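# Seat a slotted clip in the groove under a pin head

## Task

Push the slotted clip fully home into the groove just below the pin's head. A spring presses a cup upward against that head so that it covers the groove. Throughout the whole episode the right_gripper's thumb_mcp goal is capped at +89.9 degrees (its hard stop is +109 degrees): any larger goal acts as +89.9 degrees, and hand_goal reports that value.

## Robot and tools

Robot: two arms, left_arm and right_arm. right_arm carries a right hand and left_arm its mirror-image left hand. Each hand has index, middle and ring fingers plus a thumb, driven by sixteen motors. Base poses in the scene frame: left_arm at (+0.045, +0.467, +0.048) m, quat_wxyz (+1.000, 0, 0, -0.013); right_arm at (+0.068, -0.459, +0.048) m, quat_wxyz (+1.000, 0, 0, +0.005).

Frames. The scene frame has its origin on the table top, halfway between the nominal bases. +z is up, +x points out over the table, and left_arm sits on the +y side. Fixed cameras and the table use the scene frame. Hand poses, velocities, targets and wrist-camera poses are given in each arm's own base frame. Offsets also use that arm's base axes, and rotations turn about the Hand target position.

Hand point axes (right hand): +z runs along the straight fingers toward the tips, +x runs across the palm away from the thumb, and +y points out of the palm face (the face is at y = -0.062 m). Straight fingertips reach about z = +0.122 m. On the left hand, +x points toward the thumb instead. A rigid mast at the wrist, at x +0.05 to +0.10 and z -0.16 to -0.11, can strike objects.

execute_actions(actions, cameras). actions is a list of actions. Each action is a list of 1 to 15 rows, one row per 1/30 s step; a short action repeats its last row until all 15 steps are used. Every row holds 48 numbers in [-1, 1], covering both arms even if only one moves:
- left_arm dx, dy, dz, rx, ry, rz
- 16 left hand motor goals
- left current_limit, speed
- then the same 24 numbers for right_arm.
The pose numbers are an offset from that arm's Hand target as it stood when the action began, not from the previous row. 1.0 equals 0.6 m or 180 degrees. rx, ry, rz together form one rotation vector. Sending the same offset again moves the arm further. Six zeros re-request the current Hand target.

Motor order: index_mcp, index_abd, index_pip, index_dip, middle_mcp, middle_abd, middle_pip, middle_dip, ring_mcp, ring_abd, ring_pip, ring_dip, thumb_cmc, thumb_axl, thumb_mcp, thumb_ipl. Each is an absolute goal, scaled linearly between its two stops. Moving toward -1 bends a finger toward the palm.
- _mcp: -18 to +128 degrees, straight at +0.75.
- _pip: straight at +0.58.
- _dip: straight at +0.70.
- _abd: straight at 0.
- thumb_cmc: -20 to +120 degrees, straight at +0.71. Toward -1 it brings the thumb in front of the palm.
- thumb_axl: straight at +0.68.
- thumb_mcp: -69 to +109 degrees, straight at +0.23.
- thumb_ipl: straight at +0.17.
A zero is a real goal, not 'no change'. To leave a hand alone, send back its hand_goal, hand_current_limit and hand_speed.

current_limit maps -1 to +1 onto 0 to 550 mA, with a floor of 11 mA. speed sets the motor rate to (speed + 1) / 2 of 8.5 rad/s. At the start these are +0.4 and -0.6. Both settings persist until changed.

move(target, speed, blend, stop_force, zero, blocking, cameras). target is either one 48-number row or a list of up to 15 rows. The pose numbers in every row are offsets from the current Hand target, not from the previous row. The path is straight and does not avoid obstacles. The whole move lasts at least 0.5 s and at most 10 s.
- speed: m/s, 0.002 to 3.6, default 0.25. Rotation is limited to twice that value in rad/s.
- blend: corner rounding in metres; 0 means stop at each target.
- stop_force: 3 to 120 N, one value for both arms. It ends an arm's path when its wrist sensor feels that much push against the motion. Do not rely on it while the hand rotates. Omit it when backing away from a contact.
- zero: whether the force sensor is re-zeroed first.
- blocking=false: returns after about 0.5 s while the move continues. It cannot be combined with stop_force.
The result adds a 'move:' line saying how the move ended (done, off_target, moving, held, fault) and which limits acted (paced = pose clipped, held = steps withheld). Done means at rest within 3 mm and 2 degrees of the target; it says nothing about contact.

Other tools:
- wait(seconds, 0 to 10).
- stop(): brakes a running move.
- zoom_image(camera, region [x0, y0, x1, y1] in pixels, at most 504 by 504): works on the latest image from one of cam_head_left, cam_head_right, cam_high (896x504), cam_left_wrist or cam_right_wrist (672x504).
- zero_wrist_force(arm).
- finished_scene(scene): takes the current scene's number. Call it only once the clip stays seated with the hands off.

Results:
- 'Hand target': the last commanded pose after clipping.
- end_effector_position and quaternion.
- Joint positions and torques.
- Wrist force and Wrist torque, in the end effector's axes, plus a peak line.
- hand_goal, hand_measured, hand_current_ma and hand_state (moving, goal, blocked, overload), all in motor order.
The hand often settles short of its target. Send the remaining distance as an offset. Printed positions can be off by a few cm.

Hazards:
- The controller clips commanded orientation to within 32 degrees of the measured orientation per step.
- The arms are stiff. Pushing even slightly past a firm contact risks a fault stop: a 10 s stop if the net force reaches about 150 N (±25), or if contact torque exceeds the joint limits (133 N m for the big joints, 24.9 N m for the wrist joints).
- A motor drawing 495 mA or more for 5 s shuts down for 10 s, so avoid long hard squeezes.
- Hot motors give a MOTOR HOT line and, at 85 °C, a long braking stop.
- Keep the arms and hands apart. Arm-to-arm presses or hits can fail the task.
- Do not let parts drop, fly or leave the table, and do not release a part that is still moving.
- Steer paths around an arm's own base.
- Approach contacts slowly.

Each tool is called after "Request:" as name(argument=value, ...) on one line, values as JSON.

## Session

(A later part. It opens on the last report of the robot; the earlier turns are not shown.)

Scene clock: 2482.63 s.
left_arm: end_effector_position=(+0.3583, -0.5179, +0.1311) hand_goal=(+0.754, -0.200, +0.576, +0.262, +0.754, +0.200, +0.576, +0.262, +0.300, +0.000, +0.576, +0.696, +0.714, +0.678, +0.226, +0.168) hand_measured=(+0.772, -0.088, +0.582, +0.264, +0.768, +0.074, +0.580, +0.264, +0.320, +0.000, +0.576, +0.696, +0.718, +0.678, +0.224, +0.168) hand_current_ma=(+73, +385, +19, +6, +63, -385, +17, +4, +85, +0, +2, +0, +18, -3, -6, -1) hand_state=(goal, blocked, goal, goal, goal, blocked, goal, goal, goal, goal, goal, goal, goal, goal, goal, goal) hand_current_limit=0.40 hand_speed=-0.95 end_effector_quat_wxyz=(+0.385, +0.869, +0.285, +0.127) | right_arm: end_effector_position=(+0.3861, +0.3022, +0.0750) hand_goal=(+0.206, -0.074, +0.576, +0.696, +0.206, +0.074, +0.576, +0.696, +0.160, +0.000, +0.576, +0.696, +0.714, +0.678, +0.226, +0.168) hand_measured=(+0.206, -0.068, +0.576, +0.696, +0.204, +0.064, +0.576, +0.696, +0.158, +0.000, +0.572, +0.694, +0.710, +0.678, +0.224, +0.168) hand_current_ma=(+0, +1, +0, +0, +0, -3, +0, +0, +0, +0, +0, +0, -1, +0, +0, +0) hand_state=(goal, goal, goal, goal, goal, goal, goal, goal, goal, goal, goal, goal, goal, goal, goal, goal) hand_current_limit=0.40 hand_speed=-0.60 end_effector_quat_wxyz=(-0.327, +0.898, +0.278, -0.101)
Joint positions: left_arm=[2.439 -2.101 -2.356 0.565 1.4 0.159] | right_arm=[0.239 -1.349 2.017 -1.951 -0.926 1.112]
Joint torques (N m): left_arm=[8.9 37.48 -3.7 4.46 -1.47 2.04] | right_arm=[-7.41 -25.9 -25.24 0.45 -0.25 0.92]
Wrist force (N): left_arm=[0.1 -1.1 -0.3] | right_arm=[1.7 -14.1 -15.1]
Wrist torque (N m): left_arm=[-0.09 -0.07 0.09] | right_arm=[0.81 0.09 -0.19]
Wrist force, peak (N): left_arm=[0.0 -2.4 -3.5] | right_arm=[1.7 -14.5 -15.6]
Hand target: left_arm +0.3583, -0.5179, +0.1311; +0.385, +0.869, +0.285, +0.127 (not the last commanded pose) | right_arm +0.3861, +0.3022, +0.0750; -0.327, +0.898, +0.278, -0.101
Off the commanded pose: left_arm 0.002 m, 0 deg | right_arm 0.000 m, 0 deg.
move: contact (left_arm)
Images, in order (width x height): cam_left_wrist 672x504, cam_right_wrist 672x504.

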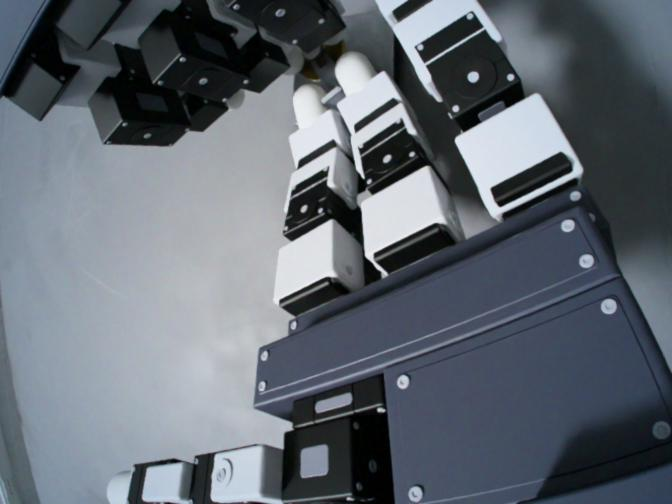

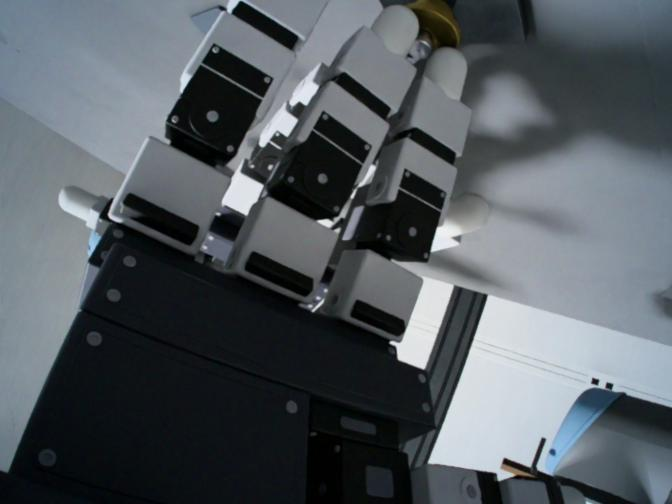

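Request:
move(target=[-0.00099,0.00134,0,0,0,0,0.754,-0.20,0.576,0.261,0.754,0.20,0.576,0.261,0.3,0,0.576,0.696,0.714,0.678,0.226,0.168,0.4,-0.95,0,0,0,0,0,0,0.2055,-0.074,0.576,0.696,0.2055,0.074,0.576,0.696,0.16,0,0.576,0.696,0.714,0.678,0.226,0.168,0.4,-0.6], speed=0.01, cameras=["cam_left_wrist"])

Request:
zoom_image(camera="cam_left_wrist", region=[304, 38, 340, 74])

Request:
move(target=[0,0,-0.0025,0,0,0,0.754,-0.20,0.576,0.261,0.754,0.20,0.576,0.261,0.3,0,0.576,0.696,0.714,0.678,0.226,0.168,0.4,-0.95,0,0,0,0,0,0,0.2055,-0.074,0.576,0.696,0.2055,0.074,0.576,0.696,0.16,0,0.576,0.696,0.714,0.678,0.226,0.168,0.4,-0.6], speed=0.01, cameras=["cam_left_wrist"])

Request:
zoom_image(camera="cam_left_wrist", region=[304, 38, 340, 74])

Request:
move(target=[0,0,-0.0025,0,0,0,0.754,-0.20,0.576,0.261,0.754,0.20,0.576,0.261,0.3,0,0.576,0.696,0.714,0.678,0.226,0.168,0.4,-0.95,0,0,0,0,0,0,0.2055,-0.074,0.576,0.696,0.2055,0.074,0.576,0.696,0.16,0,0.576,0.696,0.714,0.678,0.226,0.168,0.4,-0.6], speed=0.01, cameras=["cam_left_wrist", "cam_right_wrist"])

Request:
zoom_image(camera="cam_left_wrist", region=[304, 38, 340, 74])

Request:
zoom_image(camera="cam_right_wrist", region=[400, 30, 440, 62])

Scene clock: 2536.20 s.
left_arm: end_effector_position=(+0.3577, -0.5172, +0.1311) hand_goal=(+0.754, -0.200, +0.576, +0.262, +0.754, +0.200, +0.576, +0.262, +0.300, +0.000, +0.576, +0.696, +0.714, +0.678, +0.226, +0.168) hand_measured=(+0.772, -0.088, +0.582, +0.264, +0.768, +0.074, +0.580, +0.264, +0.320, +0.000, +0.576, +0.696, +0.718, +0.678, +0.224, +0.168) hand_current_ma=(+73, +385, +19, +6, +63, -385, +17, +4, +85, +0, +2, +0, +18, -3, -6, -1) hand_state=(goal, blocked, goal, goal, goal, blocked, goal, goal, goal, goal, goal, goal, goal, goal, goal, goal) hand_current_limit=0.40 hand_speed=-0.95 end_effector_quat_wxyz=(+0.385, +0.869, +0.285, +0.127) | right_arm: end_effector_position=(+0.3861, +0.3022, +0.0750) hand_goal=(+0.206, -0.074, +0.576, +0.696, +0.206, +0.074, +0.576, +0.696, +0.160, +0.000, +0.576, +0.696, +0.714, +0.678, +0.226, +0.168) hand_measured=(+0.206, -0.068, +0.576, +0.696, +0.204, +0.064, +0.576, +0.696, +0.158, +0.000, +0.572, +0.694, +0.710, +0.678, +0.224, +0.168) hand_current_ma=(+0, +1, +0, +0, +0, -3, +0, +0, +0, +0, +0, +0, -1, +0, +0, +0) hand_state=(goal, goal, goal, goal, goal, goal, goal, goal, goal, goal, goal, goal, goal, goal, goal, goal) hand_current_limit=0.40 hand_speed=-0.60 end_effector_quat_wxyz=(-0.327, +0.898, +0.278, -0.101)
Joint positions: left_arm=[2.439 -2.1 -2.359 0.567 1.399 0.159] | right_arm=[0.239 -1.349 2.017 -1.951 -0.926 1.112]
Joint torques (N m): left_arm=[9.84 38.22 -4.17 4.43 -1.86 2.03] | right_arm=[-7.04 -25.98 -25.43 0.8 -0.26 0.98]
Wrist force (N): left_arm=[-0.2 -0.7 0.0] | right_arm=[1.6 -14.5 -15.5]
Wrist torque (N m): left_arm=[-0.08 -0.02 0.03] | right_arm=[0.81 0.10 -0.20]
Wrist force, peak (N): left_arm=[-0.1 -1.4 0.0] | right_arm=[1.6 -14.5 -15.5]
Hand target: left_arm +0.3577, -0.5171, +0.1311; +0.385, +0.869, +0.285, +0.127 | right_arm +0.3861, +0.3022, +0.0750; -0.327, +0.898, +0.278, -0.101
Off the commanded pose: left_arm 0.000 m, 0 deg | right_arm 0.000 m, 0 deg.
move: done
Images, in order (width x height): cam_left_wrist 672x504.

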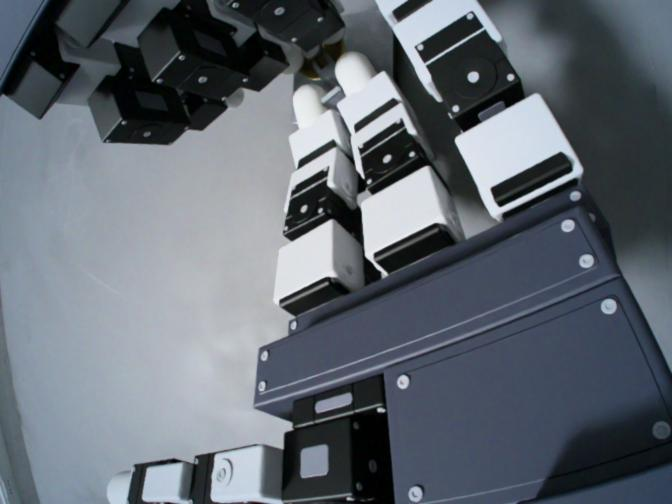

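Scaled by 14.000 from the camera's 672x504 image, which has a finer 960x720 frame.

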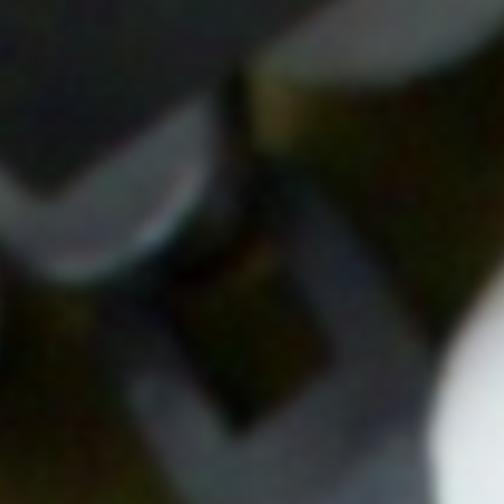

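Scene clock: 2536.90 s.
left_arm: end_effector_position=(+0.3577, -0.5171, +0.1296) hand_goal=(+0.754, -0.200, +0.576, +0.262, +0.754, +0.200, +0.576, +0.262, +0.300, +0.000, +0.576, +0.696, +0.714, +0.678, +0.226, +0.168) hand_measured=(+0.772, -0.088, +0.582, +0.264, +0.768, +0.074, +0.580, +0.264, +0.320, +0.000, +0.576, +0.696, +0.718, +0.678, +0.224, +0.168) hand_current_ma=(+73, +385, +19, +6, +63, -385, +17, +4, +85, +0, +2, +0, +18, -3, -6, -1) hand_state=(goal, blocked, goal, goal, goal, blocked, goal, goal, goal, goal, goal, goal, goal, goal, goal, goal) hand_current_limit=0.40 hand_speed=-0.95 end_effector_quat_wxyz=(+0.384, +0.869, +0.285, +0.127) | right_arm: end_effector_position=(+0.3861, +0.3022, +0.0750) hand_goal=(+0.206, -0.074, +0.576, +0.696, +0.206, +0.074, +0.576, +0.696, +0.160, +0.000, +0.576, +0.696, +0.714, +0.678, +0.226, +0.168) hand_measured=(+0.206, -0.068, +0.576, +0.696, +0.204, +0.064, +0.576, +0.696, +0.158, +0.000, +0.572, +0.694, +0.710, +0.678, +0.224, +0.168) hand_current_ma=(+0, +1, +0, +0, +0, -3, +0, +0, +0, +0, +0, +0, -1, +0, +0, +0) hand_state=(goal, goal, goal, goal, goal, goal, goal, goal, goal, goal, goal, goal, goal, goal, goal, goal) hand_current_limit=0.40 hand_speed=-0.60 end_effector_quat_wxyz=(-0.327, +0.898, +0.278, -0.101)
Joint positions: left_arm=[2.439 -2.105 -2.359 0.572 1.399 0.159] | right_arm=[0.239 -1.349 2.017 -1.951 -0.926 1.112]
Joint torques (N m): left_arm=[9.8 25.6 12.98 4.48 -1.77 1.96] | right_arm=[-7.63 -26.44 -25.18 0.7 -0.07 0.96]
Wrist force (N): left_arm=[0.0 -0.8 -0.1] | right_arm=[1.6 -14.3 -15.2]
Wrist torque (N m): left_arm=[-0.08 -0.06 0.04] | right_arm=[0.79 0.09 -0.20]
Wrist force, peak (N): left_arm=[0.1 -1.3 0.2] | right_arm=[1.6 -14.5 -15.4]
Hand target: left_arm +0.3577, -0.5171, +0.1296; +0.385, +0.869, +0.285, +0.127 | right_arm +0.3861, +0.3022, +0.0750; -0.327, +0.898, +0.278, -0.101
Off the commanded pose: left_arm 0.000 m, 0 deg | right_arm 0.000 m, 0 deg.
move: done
Images, in order (width x height): cam_left_wrist 672x504.

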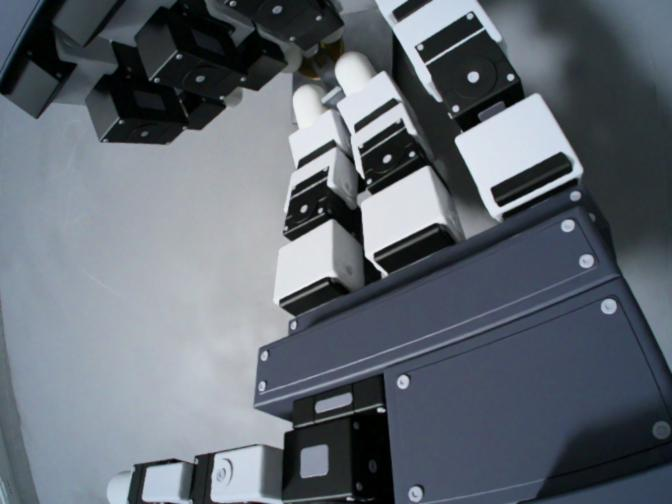

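Scaled by 14.000 from the camera's 672x504 image, which has a finer 960x720 frame.

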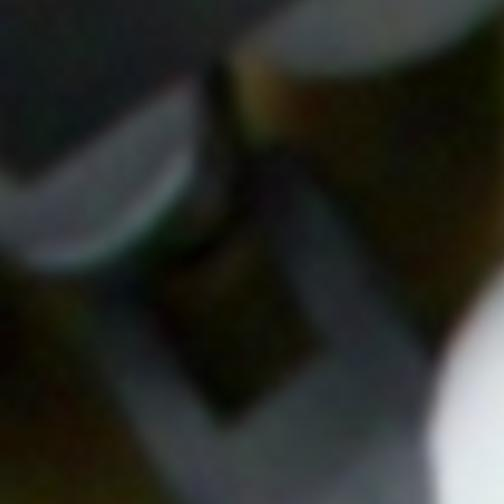

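Scene clock: 2537.60 s.
left_arm: end_effector_position=(+0.3577, -0.5171, +0.1282) hand_goal=(+0.754, -0.200, +0.576, +0.262, +0.754, +0.200, +0.576, +0.262, +0.300, +0.000, +0.576, +0.696, +0.714, +0.678, +0.226, +0.168) hand_measured=(+0.772, -0.088, +0.582, +0.264, +0.768, +0.074, +0.580, +0.264, +0.320, +0.000, +0.576, +0.696, +0.718, +0.678, +0.224, +0.168) hand_current_ma=(+73, +385, +19, +6, +63, -385, +17, +4, +85, +0, +2, +0, +18, -3, -6, -1) hand_state=(goal, blocked, goal, goal, goal, blocked, goal, goal, goal, goal, goal, goal, goal, goal, goal, goal) hand_current_limit=0.40 hand_speed=-0.95 end_effector_quat_wxyz=(+0.385, +0.869, +0.285, +0.127) | right_arm: end_effector_position=(+0.3861, +0.3022, +0.0750) hand_goal=(+0.206, -0.074, +0.576, +0.696, +0.206, +0.074, +0.576, +0.696, +0.160, +0.000, +0.576, +0.696, +0.714, +0.678, +0.226, +0.168) hand_measured=(+0.206, -0.068, +0.576, +0.696, +0.204, +0.064, +0.576, +0.696, +0.158, +0.000, +0.572, +0.694, +0.710, +0.678, +0.224, +0.168) hand_current_ma=(+0, +1, +0, +0, +0, -3, +0, +0, +0, +0, +0, +0, -1, +0, +0, +0) hand_state=(goal, goal, goal, goal, goal, goal, goal, goal, goal, goal, goal, goal, goal, goal, goal, goal) hand_current_limit=0.40 hand_speed=-0.60 end_effector_quat_wxyz=(-0.327, +0.898, +0.278, -0.101)
Joint positions: left_arm=[2.439 -2.11 -2.359 0.576 1.399 0.159] | right_arm=[0.239 -1.349 2.017 -1.951 -0.926 1.112]
Joint torques (N m): left_arm=[9.67 26.94 22.05 4.36 -1.82 1.92] | right_arm=[-7.51 -25.97 -25.02 0.74 -0.27 1.01]
Wrist force (N): left_arm=[0.1 -0.9 0.1] | right_arm=[1.7 -14.1 -15.3]
Wrist torque (N m): left_arm=[-0.12 -0.05 0.05] | right_arm=[0.82 0.08 -0.19]
Wrist force, peak (N): left_arm=[0.6 -0.9 0.2] | right_arm=[1.7 -14.5 -15.3]
Hand target: left_arm +0.3577, -0.5171, +0.1281; +0.385, +0.869, +0.285, +0.127 | right_arm +0.3861, +0.3022, +0.0750; -0.327, +0.898, +0.278, -0.101
Off the commanded pose: left_arm 0.000 m, 0 deg | right_arm 0.000 m, 0 deg.
move: done
Images, in order (width x height): cam_left_wrist 672x504, cam_right_wrist 672x504.

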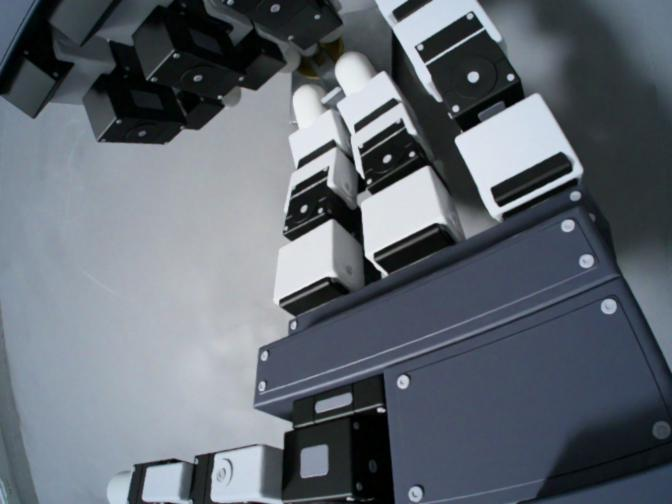

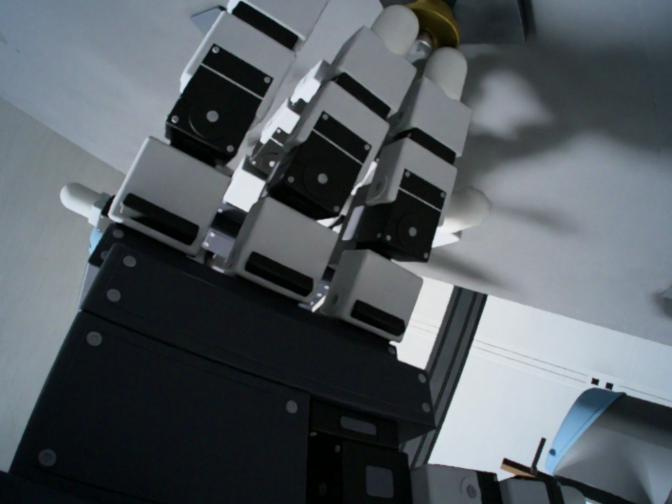

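Scaled by 14.000 from the camera's 672x504 image, which has a finer 960x720 frame.

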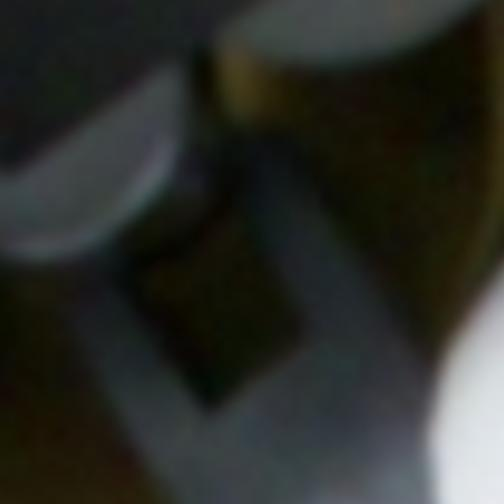

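Scaled by 12.600 from the camera's 672x504 image, which has a finer 960x720 frame.

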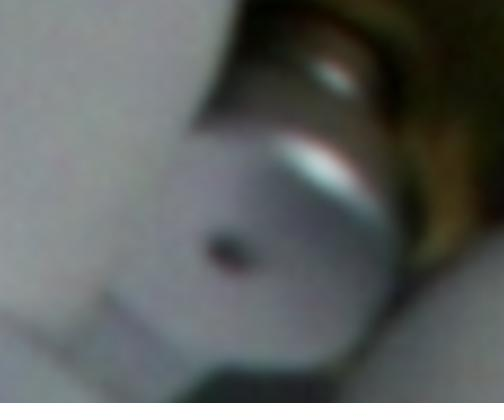

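Request:
move(target=[0,0,0.005,0,0,0,0.754,-0.20,0.576,0.261,0.754,0.20,0.576,0.261,0.3,0,0.576,0.696,0.714,0.678,0.226,0.168,0.4,-0.95,0,0,0,0,0,0,0.2055,-0.074,0.576,0.696,0.2055,0.074,0.576,0.696,0.16,0,0.576,0.696,0.714,0.678,0.226,0.168,0.4,-0.6], speed=0.01, cameras=["cam_left_wrist"])

Request:
zoom_image(camera="cam_left_wrist", region=[304, 38, 340, 74])

Request:
move(target=[0,0,0.0025,0,0,0,0.754,-0.20,0.576,0.261,0.754,0.20,0.576,0.261,0.3,0,0.576,0.696,0.714,0.678,0.226,0.168,0.4,-0.95,0,0,0,0,0,0,0.2055,-0.074,0.576,0.696,0.2055,0.074,0.576,0.696,0.16,0,0.576,0.696,0.714,0.678,0.226,0.168,0.4,-0.6], speed=0.01, cameras=["cam_left_wrist"])

Request:
zoom_image(camera="cam_left_wrist", region=[304, 38, 340, 74])

Request:
move(target=[0,0,0.0025,0,0,0,0.754,-0.20,0.576,0.261,0.754,0.20,0.576,0.261,0.3,0,0.576,0.696,0.714,0.678,0.226,0.168,0.4,-0.95,0,0,0,0,0,0,0.2055,-0.074,0.576,0.696,0.2055,0.074,0.576,0.696,0.16,0,0.576,0.696,0.714,0.678,0.226,0.168,0.4,-0.6], speed=0.01, cameras=["cam_left_wrist", "cam_right_wrist"])

Request:
zoom_image(camera="cam_left_wrist", region=[304, 38, 340, 74])

Request:
zoom_image(camera="cam_right_wrist", region=[400, 30, 440, 62])

Scene clock: 2554.30 s.
left_arm: end_effector_position=(+0.3577, -0.5172, +0.1311) hand_goal=(+0.754, -0.200, +0.576, +0.262, +0.754, +0.200, +0.576, +0.262, +0.300, +0.000, +0.576, +0.696, +0.714, +0.678, +0.226, +0.168) hand_measured=(+0.770, -0.088, +0.582, +0.264, +0.768, +0.074, +0.580, +0.264, +0.320, +0.000, +0.576, +0.696, +0.718, +0.678, +0.224, +0.168) hand_current_ma=(+73, +385, +19, +6, +63, -385, +17, +4, +85, +0, +2, +0, +18, -3, -6, -1) hand_state=(goal, blocked, goal, goal, goal, blocked, goal, goal, goal, goal, goal, goal, goal, goal, goal, goal) hand_current_limit=0.40 hand_speed=-0.95 end_effector_quat_wxyz=(+0.385, +0.869, +0.285, +0.127) | right_arm: end_effector_position=(+0.3861, +0.3022, +0.0750) hand_goal=(+0.206, -0.074, +0.576, +0.696, +0.206, +0.074, +0.576, +0.696, +0.160, +0.000, +0.576, +0.696, +0.714, +0.678, +0.226, +0.168) hand_measured=(+0.206, -0.068, +0.576, +0.696, +0.204, +0.064, +0.576, +0.696, +0.158, +0.000, +0.572, +0.694, +0.710, +0.678, +0.224, +0.168) hand_current_ma=(+0, +1, +0, +0, +0, -3, +0, +0, +0, +0, +0, +0, -1, +0, +0, +0) hand_state=(goal, goal, goal, goal, goal, goal, goal, goal, goal, goal, goal, goal, goal, goal, goal, goal) hand_current_limit=0.40 hand_speed=-0.60 end_effector_quat_wxyz=(-0.327, +0.898, +0.278, -0.101)
Joint positions: left_arm=[2.439 -2.101 -2.359 0.567 1.399 0.159] | right_arm=[0.239 -1.349 2.017 -1.951 -0.926 1.112]
Joint torques (N m): left_arm=[9.77 37.86 -2.71 1.7 -1.74 1.38] | right_arm=[-7.33 -25.89 -26.14 1.07 -0.11 0.8]
Wrist force (N): left_arm=[0.1 -0.9 -0.1] | right_arm=[1.8 -14.3 -15.5]
Wrist torque (N m): left_arm=[-0.08 -0.07 0.05] | right_arm=[0.81 0.08 -0.18]
Wrist force, peak (N): left_arm=[0.3 -1.2 0.0] | right_arm=[1.8 -14.5 -15.5]
Hand target: left_arm +0.3577, -0.5171, +0.1311; +0.385, +0.869, +0.285, +0.127 | right_arm +0.3861, +0.3022, +0.0750; -0.327, +0.898, +0.278, -0.101
Off the commanded pose: left_arm 0.000 m, 0 deg | right_arm 0.000 m, 0 deg.
move: done
Images, in order (width x height): cam_left_wrist 672x504.

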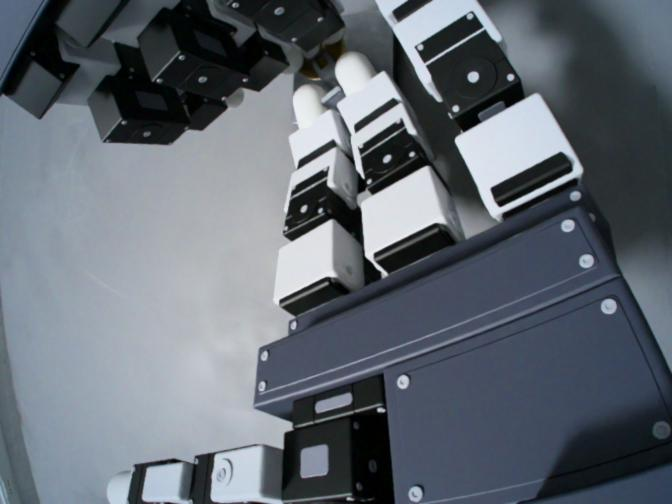

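Scaled by 14.000 from the camera's 672x504 image, which has a finer 960x720 frame.

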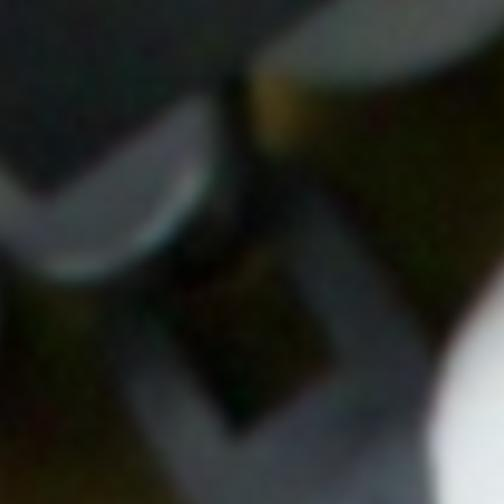

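Scene clock: 2555.00 s.
left_arm: end_effector_position=(+0.3577, -0.5171, +0.1326) hand_goal=(+0.754, -0.200, +0.576, +0.262, +0.754, +0.200, +0.576, +0.262, +0.300, +0.000, +0.576, +0.696, +0.714, +0.678, +0.226, +0.168) hand_measured=(+0.770, -0.088, +0.582, +0.264, +0.768, +0.074, +0.580, +0.264, +0.320, +0.000, +0.576, +0.696, +0.718, +0.678, +0.224, +0.168) hand_current_ma=(+73, +385, +19, +6, +63, -385, +17, +4, +85, +0, +2, +0, +18, -3, -6, -1) hand_state=(goal, blocked, goal, goal, goal, blocked, goal, goal, goal, goal, goal, goal, goal, goal, goal, goal) hand_current_limit=0.40 hand_speed=-0.95 end_effector_quat_wxyz=(+0.385, +0.869, +0.285, +0.127) | right_arm: end_effector_position=(+0.3861, +0.3022, +0.0750) hand_goal=(+0.206, -0.074, +0.576, +0.696, +0.206, +0.074, +0.576, +0.696, +0.160, +0.000, +0.576, +0.696, +0.714, +0.678, +0.226, +0.168) hand_measured=(+0.206, -0.068, +0.576, +0.696, +0.204, +0.064, +0.576, +0.696, +0.158, +0.000, +0.572, +0.694, +0.710, +0.678, +0.224, +0.168) hand_current_ma=(+0, +1, +0, +0, +0, -3, +0, +0, +0, +0, +0, +0, -1, +0, +0, +0) hand_state=(goal, goal, goal, goal, goal, goal, goal, goal, goal, goal, goal, goal, goal, goal, goal, goal) hand_current_limit=0.40 hand_speed=-0.60 end_effector_quat_wxyz=(-0.327, +0.898, +0.278, -0.101)
Joint positions: left_arm=[2.439 -2.096 -2.359 0.563 1.399 0.159] | right_arm=[0.239 -1.349 2.017 -1.951 -0.926 1.112]
Joint torques (N m): left_arm=[8.76 38.74 -4.07 1.42 -1.48 1.17] | right_arm=[-7.54 -26.39 -25.21 1.01 -0.22 0.89]
Wrist force (N): left_arm=[0.0 -0.8 0.5] | right_arm=[1.9 -14.3 -15.5]
Wrist torque (N m): left_arm=[-0.11 -0.04 0.04] | right_arm=[0.81 0.07 -0.18]
Wrist force, peak (N): left_arm=[0.3 -1.0 -0.2] | right_arm=[1.9 -14.3 -15.5]
Hand target: left_arm +0.3577, -0.5171, +0.1326; +0.385, +0.869, +0.285, +0.127 | right_arm +0.3861, +0.3022, +0.0750; -0.327, +0.898, +0.278, -0.101
Off the commanded pose: left_arm 0.000 m, 0 deg | right_arm 0.000 m, 0 deg.
move: done
Images, in order (width x height): cam_left_wrist 672x504.

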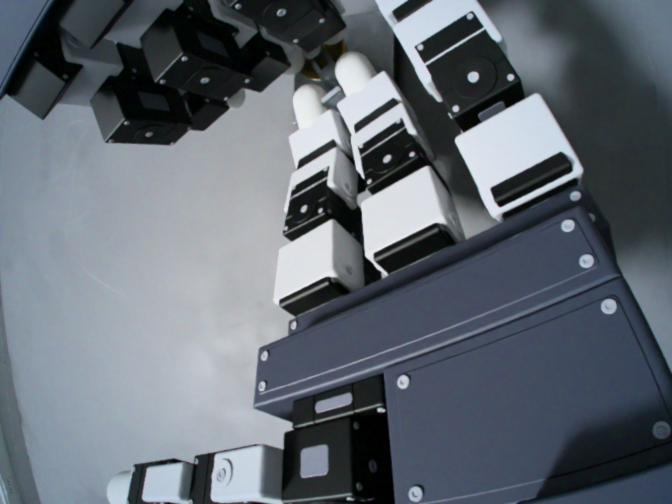

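Scaled by 14.000 from the camera's 672x504 image, which has a finer 960x720 frame.

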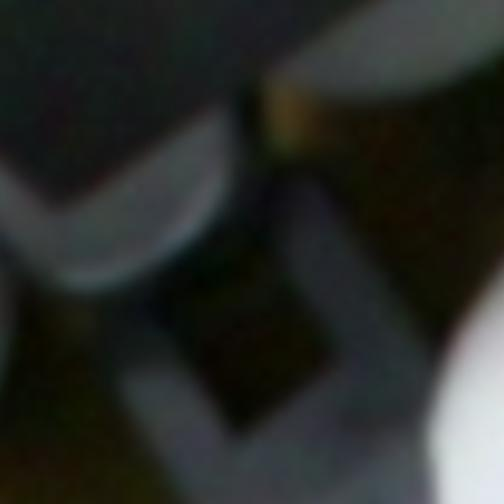

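Scene clock: 2555.70 s.
left_arm: end_effector_position=(+0.3577, -0.5171, +0.1341) hand_goal=(+0.754, -0.200, +0.576, +0.262, +0.754, +0.200, +0.576, +0.262, +0.300, +0.000, +0.576, +0.696, +0.714, +0.678, +0.226, +0.168) hand_measured=(+0.770, -0.088, +0.582, +0.264, +0.768, +0.074, +0.580, +0.264, +0.320, +0.000, +0.576, +0.696, +0.718, +0.678, +0.224, +0.168) hand_current_ma=(+73, +385, +19, +6, +63, -385, +17, +4, +85, +0, +2, +0, +18, -3, -6, -1) hand_state=(goal, blocked, goal, goal, goal, blocked, goal, goal, goal, goal, goal, goal, goal, goal, goal, goal) hand_current_limit=0.40 hand_speed=-0.95 end_effector_quat_wxyz=(+0.385, +0.869, +0.285, +0.127) | right_arm: end_effector_position=(+0.3861, +0.3022, +0.0750) hand_goal=(+0.206, -0.074, +0.576, +0.696, +0.206, +0.074, +0.576, +0.696, +0.160, +0.000, +0.576, +0.696, +0.714, +0.678, +0.226, +0.168) hand_measured=(+0.206, -0.068, +0.576, +0.696, +0.204, +0.064, +0.576, +0.696, +0.158, +0.000, +0.572, +0.694, +0.710, +0.678, +0.224, +0.168) hand_current_ma=(+0, +1, +0, +0, +0, -3, +0, +0, +0, +0, +0, +0, -1, +0, +0, +0) hand_state=(goal, goal, goal, goal, goal, goal, goal, goal, goal, goal, goal, goal, goal, goal, goal, goal) hand_current_limit=0.40 hand_speed=-0.60 end_effector_quat_wxyz=(-0.327, +0.898, +0.278, -0.101)
Joint positions: left_arm=[2.439 -2.091 -2.359 0.558 1.399 0.159] | right_arm=[0.239 -1.349 2.017 -1.951 -0.926 1.112]
Joint torques (N m): left_arm=[8.35 38.7 -4.12 1.27 -1.56 1] | right_arm=[-7.33 -25.72 -25.99 1.02 -0.23 0.88]
Wrist force (N): left_arm=[-0.4 -0.6 0.1] | right_arm=[1.6 -14.5 -15.2]
Wrist torque (N m): left_arm=[-0.06 0.00 0.01] | right_arm=[0.76 0.09 -0.20]
Wrist force, peak (N): left_arm=[-0.2 -1.1 0.2] | right_arm=[1.9 -14.3 -15.5]
Hand target: left_arm +0.3577, -0.5171, +0.1341; +0.385, +0.869, +0.285, +0.127 | right_arm +0.3861, +0.3022, +0.0750; -0.327, +0.898, +0.278, -0.101
Off the commanded pose: left_arm 0.000 m, 0 deg | right_arm 0.000 m, 0 deg.
move: done
Images, in order (width x height): cam_left_wrist 672x504, cam_right_wrist 672x504.

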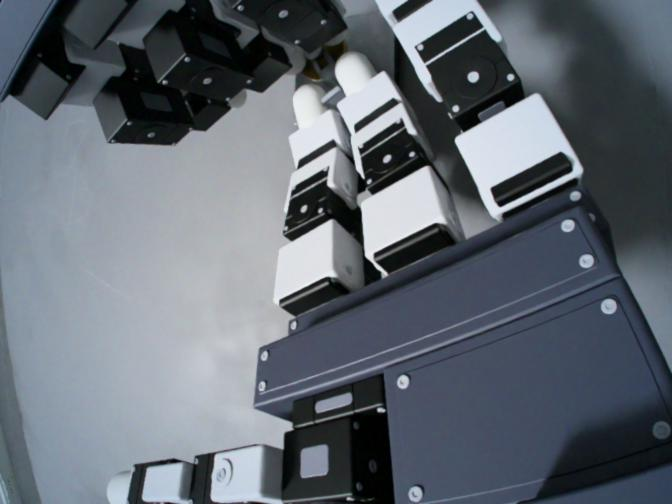

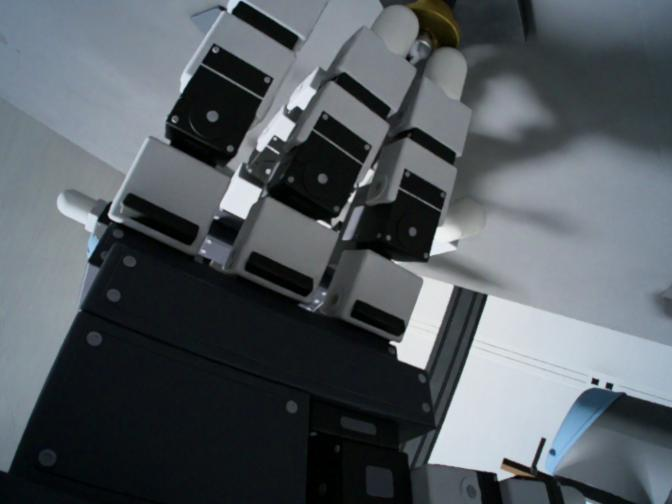

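Scaled by 14.000 from the camera's 672x504 image, which has a finer 960x720 frame.

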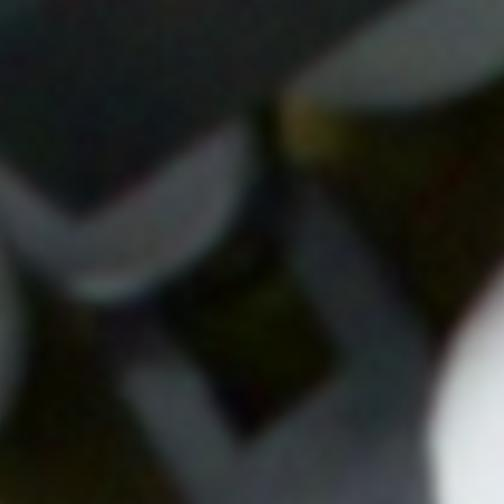

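Scaled by 12.600 from the camera's 672x504 image, which has a finer 960x720 frame.

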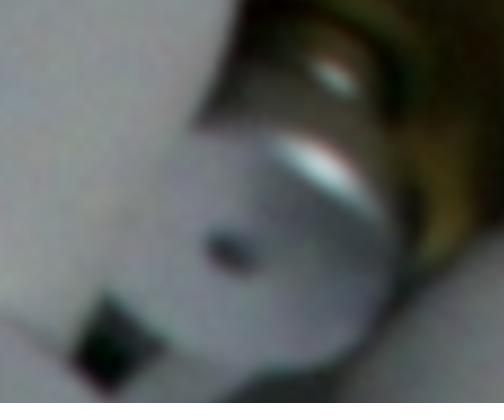

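Request:
move(target=[0,0,0.0025,0,0,0,0.754,-0.20,0.576,0.261,0.754,0.20,0.576,0.261,0.3,0,0.576,0.696,0.714,0.678,0.226,0.168,0.4,-0.95,0,0,0,0,0,0,0.2055,-0.074,0.576,0.696,0.2055,0.074,0.576,0.696,0.16,0,0.576,0.696,0.714,0.678,0.226,0.168,0.4,-0.6], speed=0.01, stop_force=3, cameras=["cam_left_wrist", "cam_right_wrist"])

Request:
zoom_image(camera="cam_left_wrist", region=[304, 38, 340, 74])

Request:
zoom_image(camera="cam_right_wrist", region=[400, 30, 440, 62])

Request:
move(target=[0,0,0.0025,0,0,0,0.754,-0.20,0.576,0.261,0.754,0.20,0.576,0.261,0.3,0,0.576,0.696,0.714,0.678,0.226,0.168,0.4,-0.95,0,0,0,0,0,0,0.2055,-0.074,0.576,0.696,0.2055,0.074,0.576,0.696,0.16,0,0.576,0.696,0.714,0.678,0.226,0.168,0.4,-0.6], speed=0.01, stop_force=3, cameras=["cam_left_wrist", "cam_right_wrist"])

Request:
zoom_image(camera="cam_left_wrist", region=[304, 38, 340, 74])

Request:
zoom_image(camera="cam_right_wrist", region=[400, 30, 440, 62])

Scene clock: 2570.30 s.
left_arm: end_effector_position=(+0.3577, -0.5171, +0.1356) hand_goal=(+0.754, -0.200, +0.576, +0.262, +0.754, +0.200, +0.576, +0.262, +0.300, +0.000, +0.576, +0.696, +0.714, +0.678, +0.226, +0.168) hand_measured=(+0.770, -0.088, +0.582, +0.264, +0.768, +0.074, +0.580, +0.264, +0.320, +0.000, +0.576, +0.696, +0.718, +0.678, +0.224, +0.168) hand_current_ma=(+73, +385, +19, +6, +63, -385, +17, +4, +85, +0, +2, +0, +18, -3, -6, -1) hand_state=(goal, blocked, goal, goal, goal, blocked, goal, goal, goal, goal, goal, goal, goal, goal, goal, goal) hand_current_limit=0.40 hand_speed=-0.95 end_effector_quat_wxyz=(+0.385, +0.869, +0.285, +0.127) | right_arm: end_effector_position=(+0.3861, +0.3022, +0.0750) hand_goal=(+0.206, -0.074, +0.576, +0.696, +0.206, +0.074, +0.576, +0.696, +0.160, +0.000, +0.576, +0.696, +0.714, +0.678, +0.226, +0.168) hand_measured=(+0.206, -0.068, +0.576, +0.696, +0.204, +0.064, +0.576, +0.696, +0.158, +0.000, +0.572, +0.694, +0.710, +0.678, +0.224, +0.168) hand_current_ma=(+0, +1, +0, +0, +0, -3, +0, +0, +0, +0, +0, +0, -1, +0, +0, +0) hand_state=(goal, goal, goal, goal, goal, goal, goal, goal, goal, goal, goal, goal, goal, goal, goal, goal) hand_current_limit=0.40 hand_speed=-0.60 end_effector_quat_wxyz=(-0.327, +0.898, +0.278, -0.101)
Joint positions: left_arm=[2.439 -2.086 -2.359 0.553 1.399 0.159] | right_arm=[0.239 -1.349 2.017 -1.951 -0.926 1.112]
Joint torques (N m): left_arm=[7.47 38.54 -4.75 1.36 -1.6 0.28] | right_arm=[-7.4 -26.41 -25.66 0.94 -0.02 0.9]
Wrist force (N): left_arm=[0.0 -1.0 0.4] | right_arm=[1.8 -14.2 -15.2]
Wrist torque (N m): left_arm=[-0.13 -0.05 0.05] | right_arm=[0.82 0.08 -0.19]
Wrist force, peak (N): left_arm=[0.4 -1.3 -0.2] | right_arm=[1.9 -14.5 -15.6]
Hand target: left_arm +0.3577, -0.5171, +0.1356; +0.385, +0.869, +0.285, +0.127 | right_arm +0.3861, +0.3022, +0.0750; -0.327, +0.898, +0.278, -0.101
Off the commanded pose: left_arm 0.000 m, 0 deg | right_arm 0.000 m, 0 deg.
move: done
Images, in order (width x height): cam_left_wrist 672x504, cam_right_wrist 672x504.

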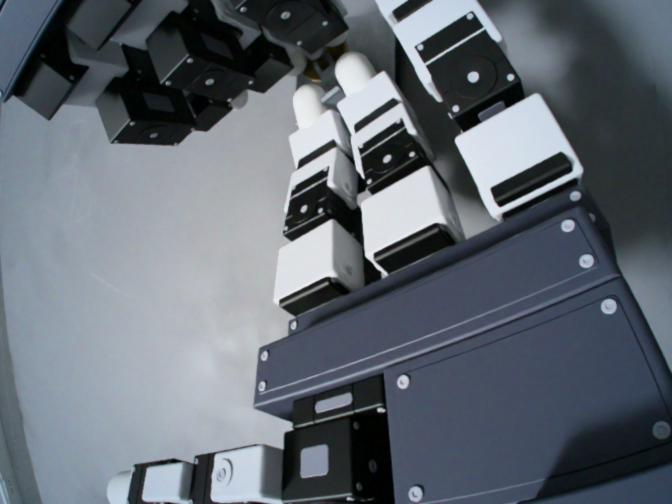

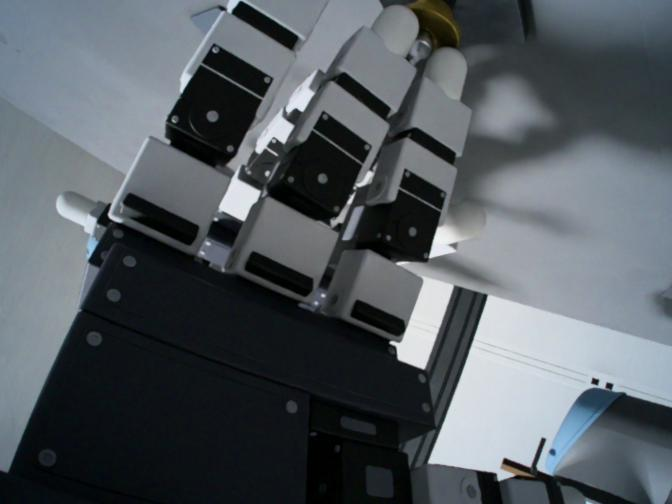

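Scaled by 14.000 from the camera's 672x504 image, which has a finer 960x720 frame.

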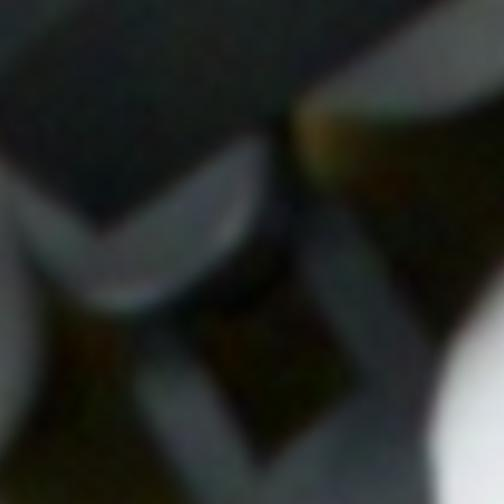

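Scaled by 12.600 from the camera's 672x504 image, which has a finer 960x720 frame.

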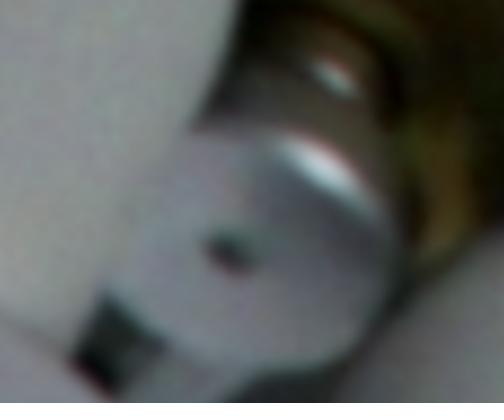

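Scene clock: 2571.50 s.
left_arm: end_effector_position=(+0.3577, -0.5171, +0.1371) hand_goal=(+0.754, -0.200, +0.576, +0.262, +0.754, +0.200, +0.576, +0.262, +0.300, +0.000, +0.576, +0.696, +0.714, +0.678, +0.226, +0.168) hand_measured=(+0.770, -0.088, +0.582, +0.264, +0.768, +0.074, +0.580, +0.264, +0.320, +0.000, +0.576, +0.696, +0.718, +0.678, +0.224, +0.168) hand_current_ma=(+73, +385, +19, +6, +63, -385, +17, +4, +85, +0, +2, +0, +18, -3, -6, -1) hand_state=(goal, blocked, goal, goal, goal, blocked, goal, goal, goal, goal, goal, goal, goal, goal, goal, goal) hand_current_limit=0.40 hand_speed=-0.95 end_effector_quat_wxyz=(+0.385, +0.869, +0.285, +0.127) | right_arm: end_effector_position=(+0.3861, +0.3022, +0.0750) hand_goal=(+0.206, -0.074, +0.576, +0.696, +0.206, +0.074, +0.576, +0.696, +0.160, +0.000, +0.576, +0.696, +0.714, +0.678, +0.226, +0.168) hand_measured=(+0.206, -0.068, +0.576, +0.696, +0.204, +0.064, +0.576, +0.696, +0.158, +0.000, +0.572, +0.694, +0.710, +0.678, +0.224, +0.168) hand_current_ma=(+0, +1, +0, +0, +0, -3, +0, +0, +0, +0, +0, +0, -1, +0, +0, +0) hand_state=(goal, goal, goal, goal, goal, goal, goal, goal, goal, goal, goal, goal, goal, goal, goal, goal) hand_current_limit=0.40 hand_speed=-0.60 end_effector_quat_wxyz=(-0.327, +0.898, +0.278, -0.101)
Joint positions: left_arm=[2.439 -2.081 -2.36 0.548 1.399 0.159] | right_arm=[0.239 -1.349 2.017 -1.951 -0.926 1.112]
Joint torques (N m): left_arm=[7.36 37.4 -3.06 1.6 -1.61 -0.11] | right_arm=[-6.83 -25.46 -25.38 1.03 -0.07 0.95]
Wrist force (N): left_arm=[0.3 -0.8 0.5] | right_arm=[1.4 -14.6 -15.3]
Wrist torque (N m): left_arm=[-0.10 -0.08 0.07] | right_arm=[0.77 0.13 -0.22]
Wrist force, peak (N): left_arm=[-0.1 -1.4 0.1] | right_arm=[1.4 -14.5 -15.4]
Hand target: left_arm +0.3577, -0.5171, +0.1371; +0.385, +0.869, +0.285, +0.127 | right_arm +0.3861, +0.3022, +0.0750; -0.327, +0.898, +0.278, -0.101
Off the commanded pose: left_arm 0.000 m, 0 deg | right_arm 0.000 m, 0 deg.
move: done
Images, in order (width x height): cam_left_wrist 672x504, cam_right_wrist 672x504.

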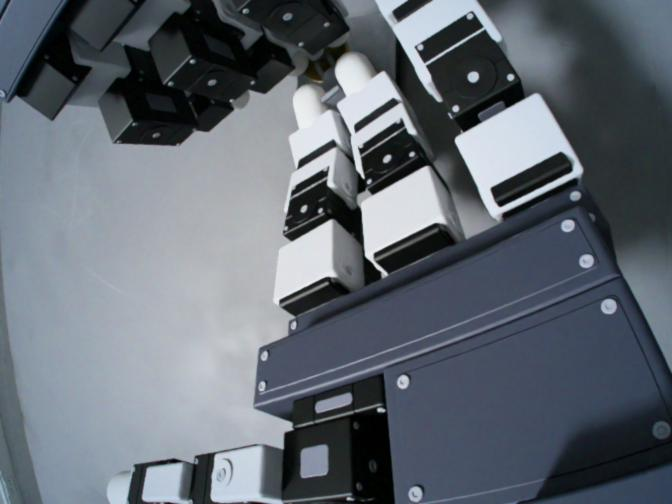

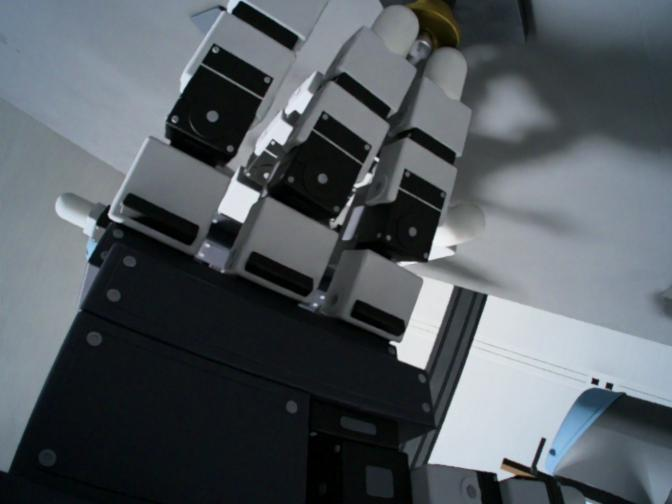

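Scaled by 14.000 from the camera's 672x504 image, which has a finer 960x720 frame.

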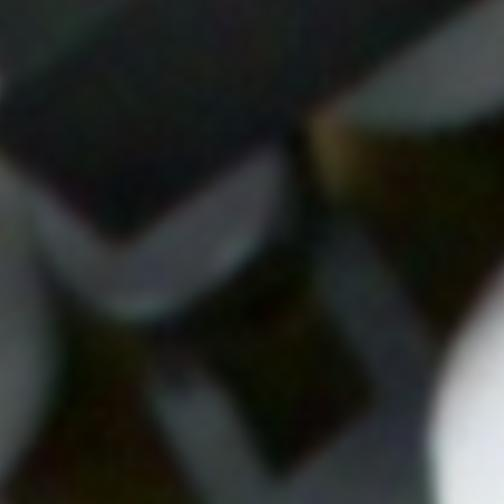

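Scaled by 12.600 from the camera's 672x504 image, which has a finer 960x720 frame.

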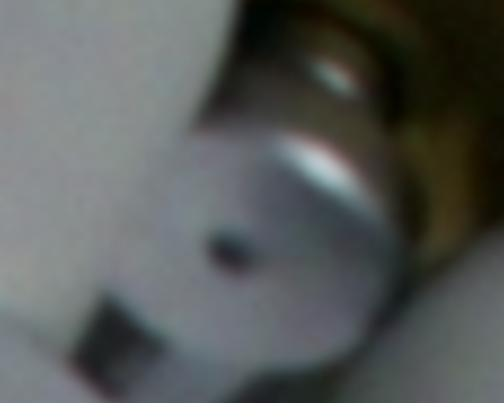

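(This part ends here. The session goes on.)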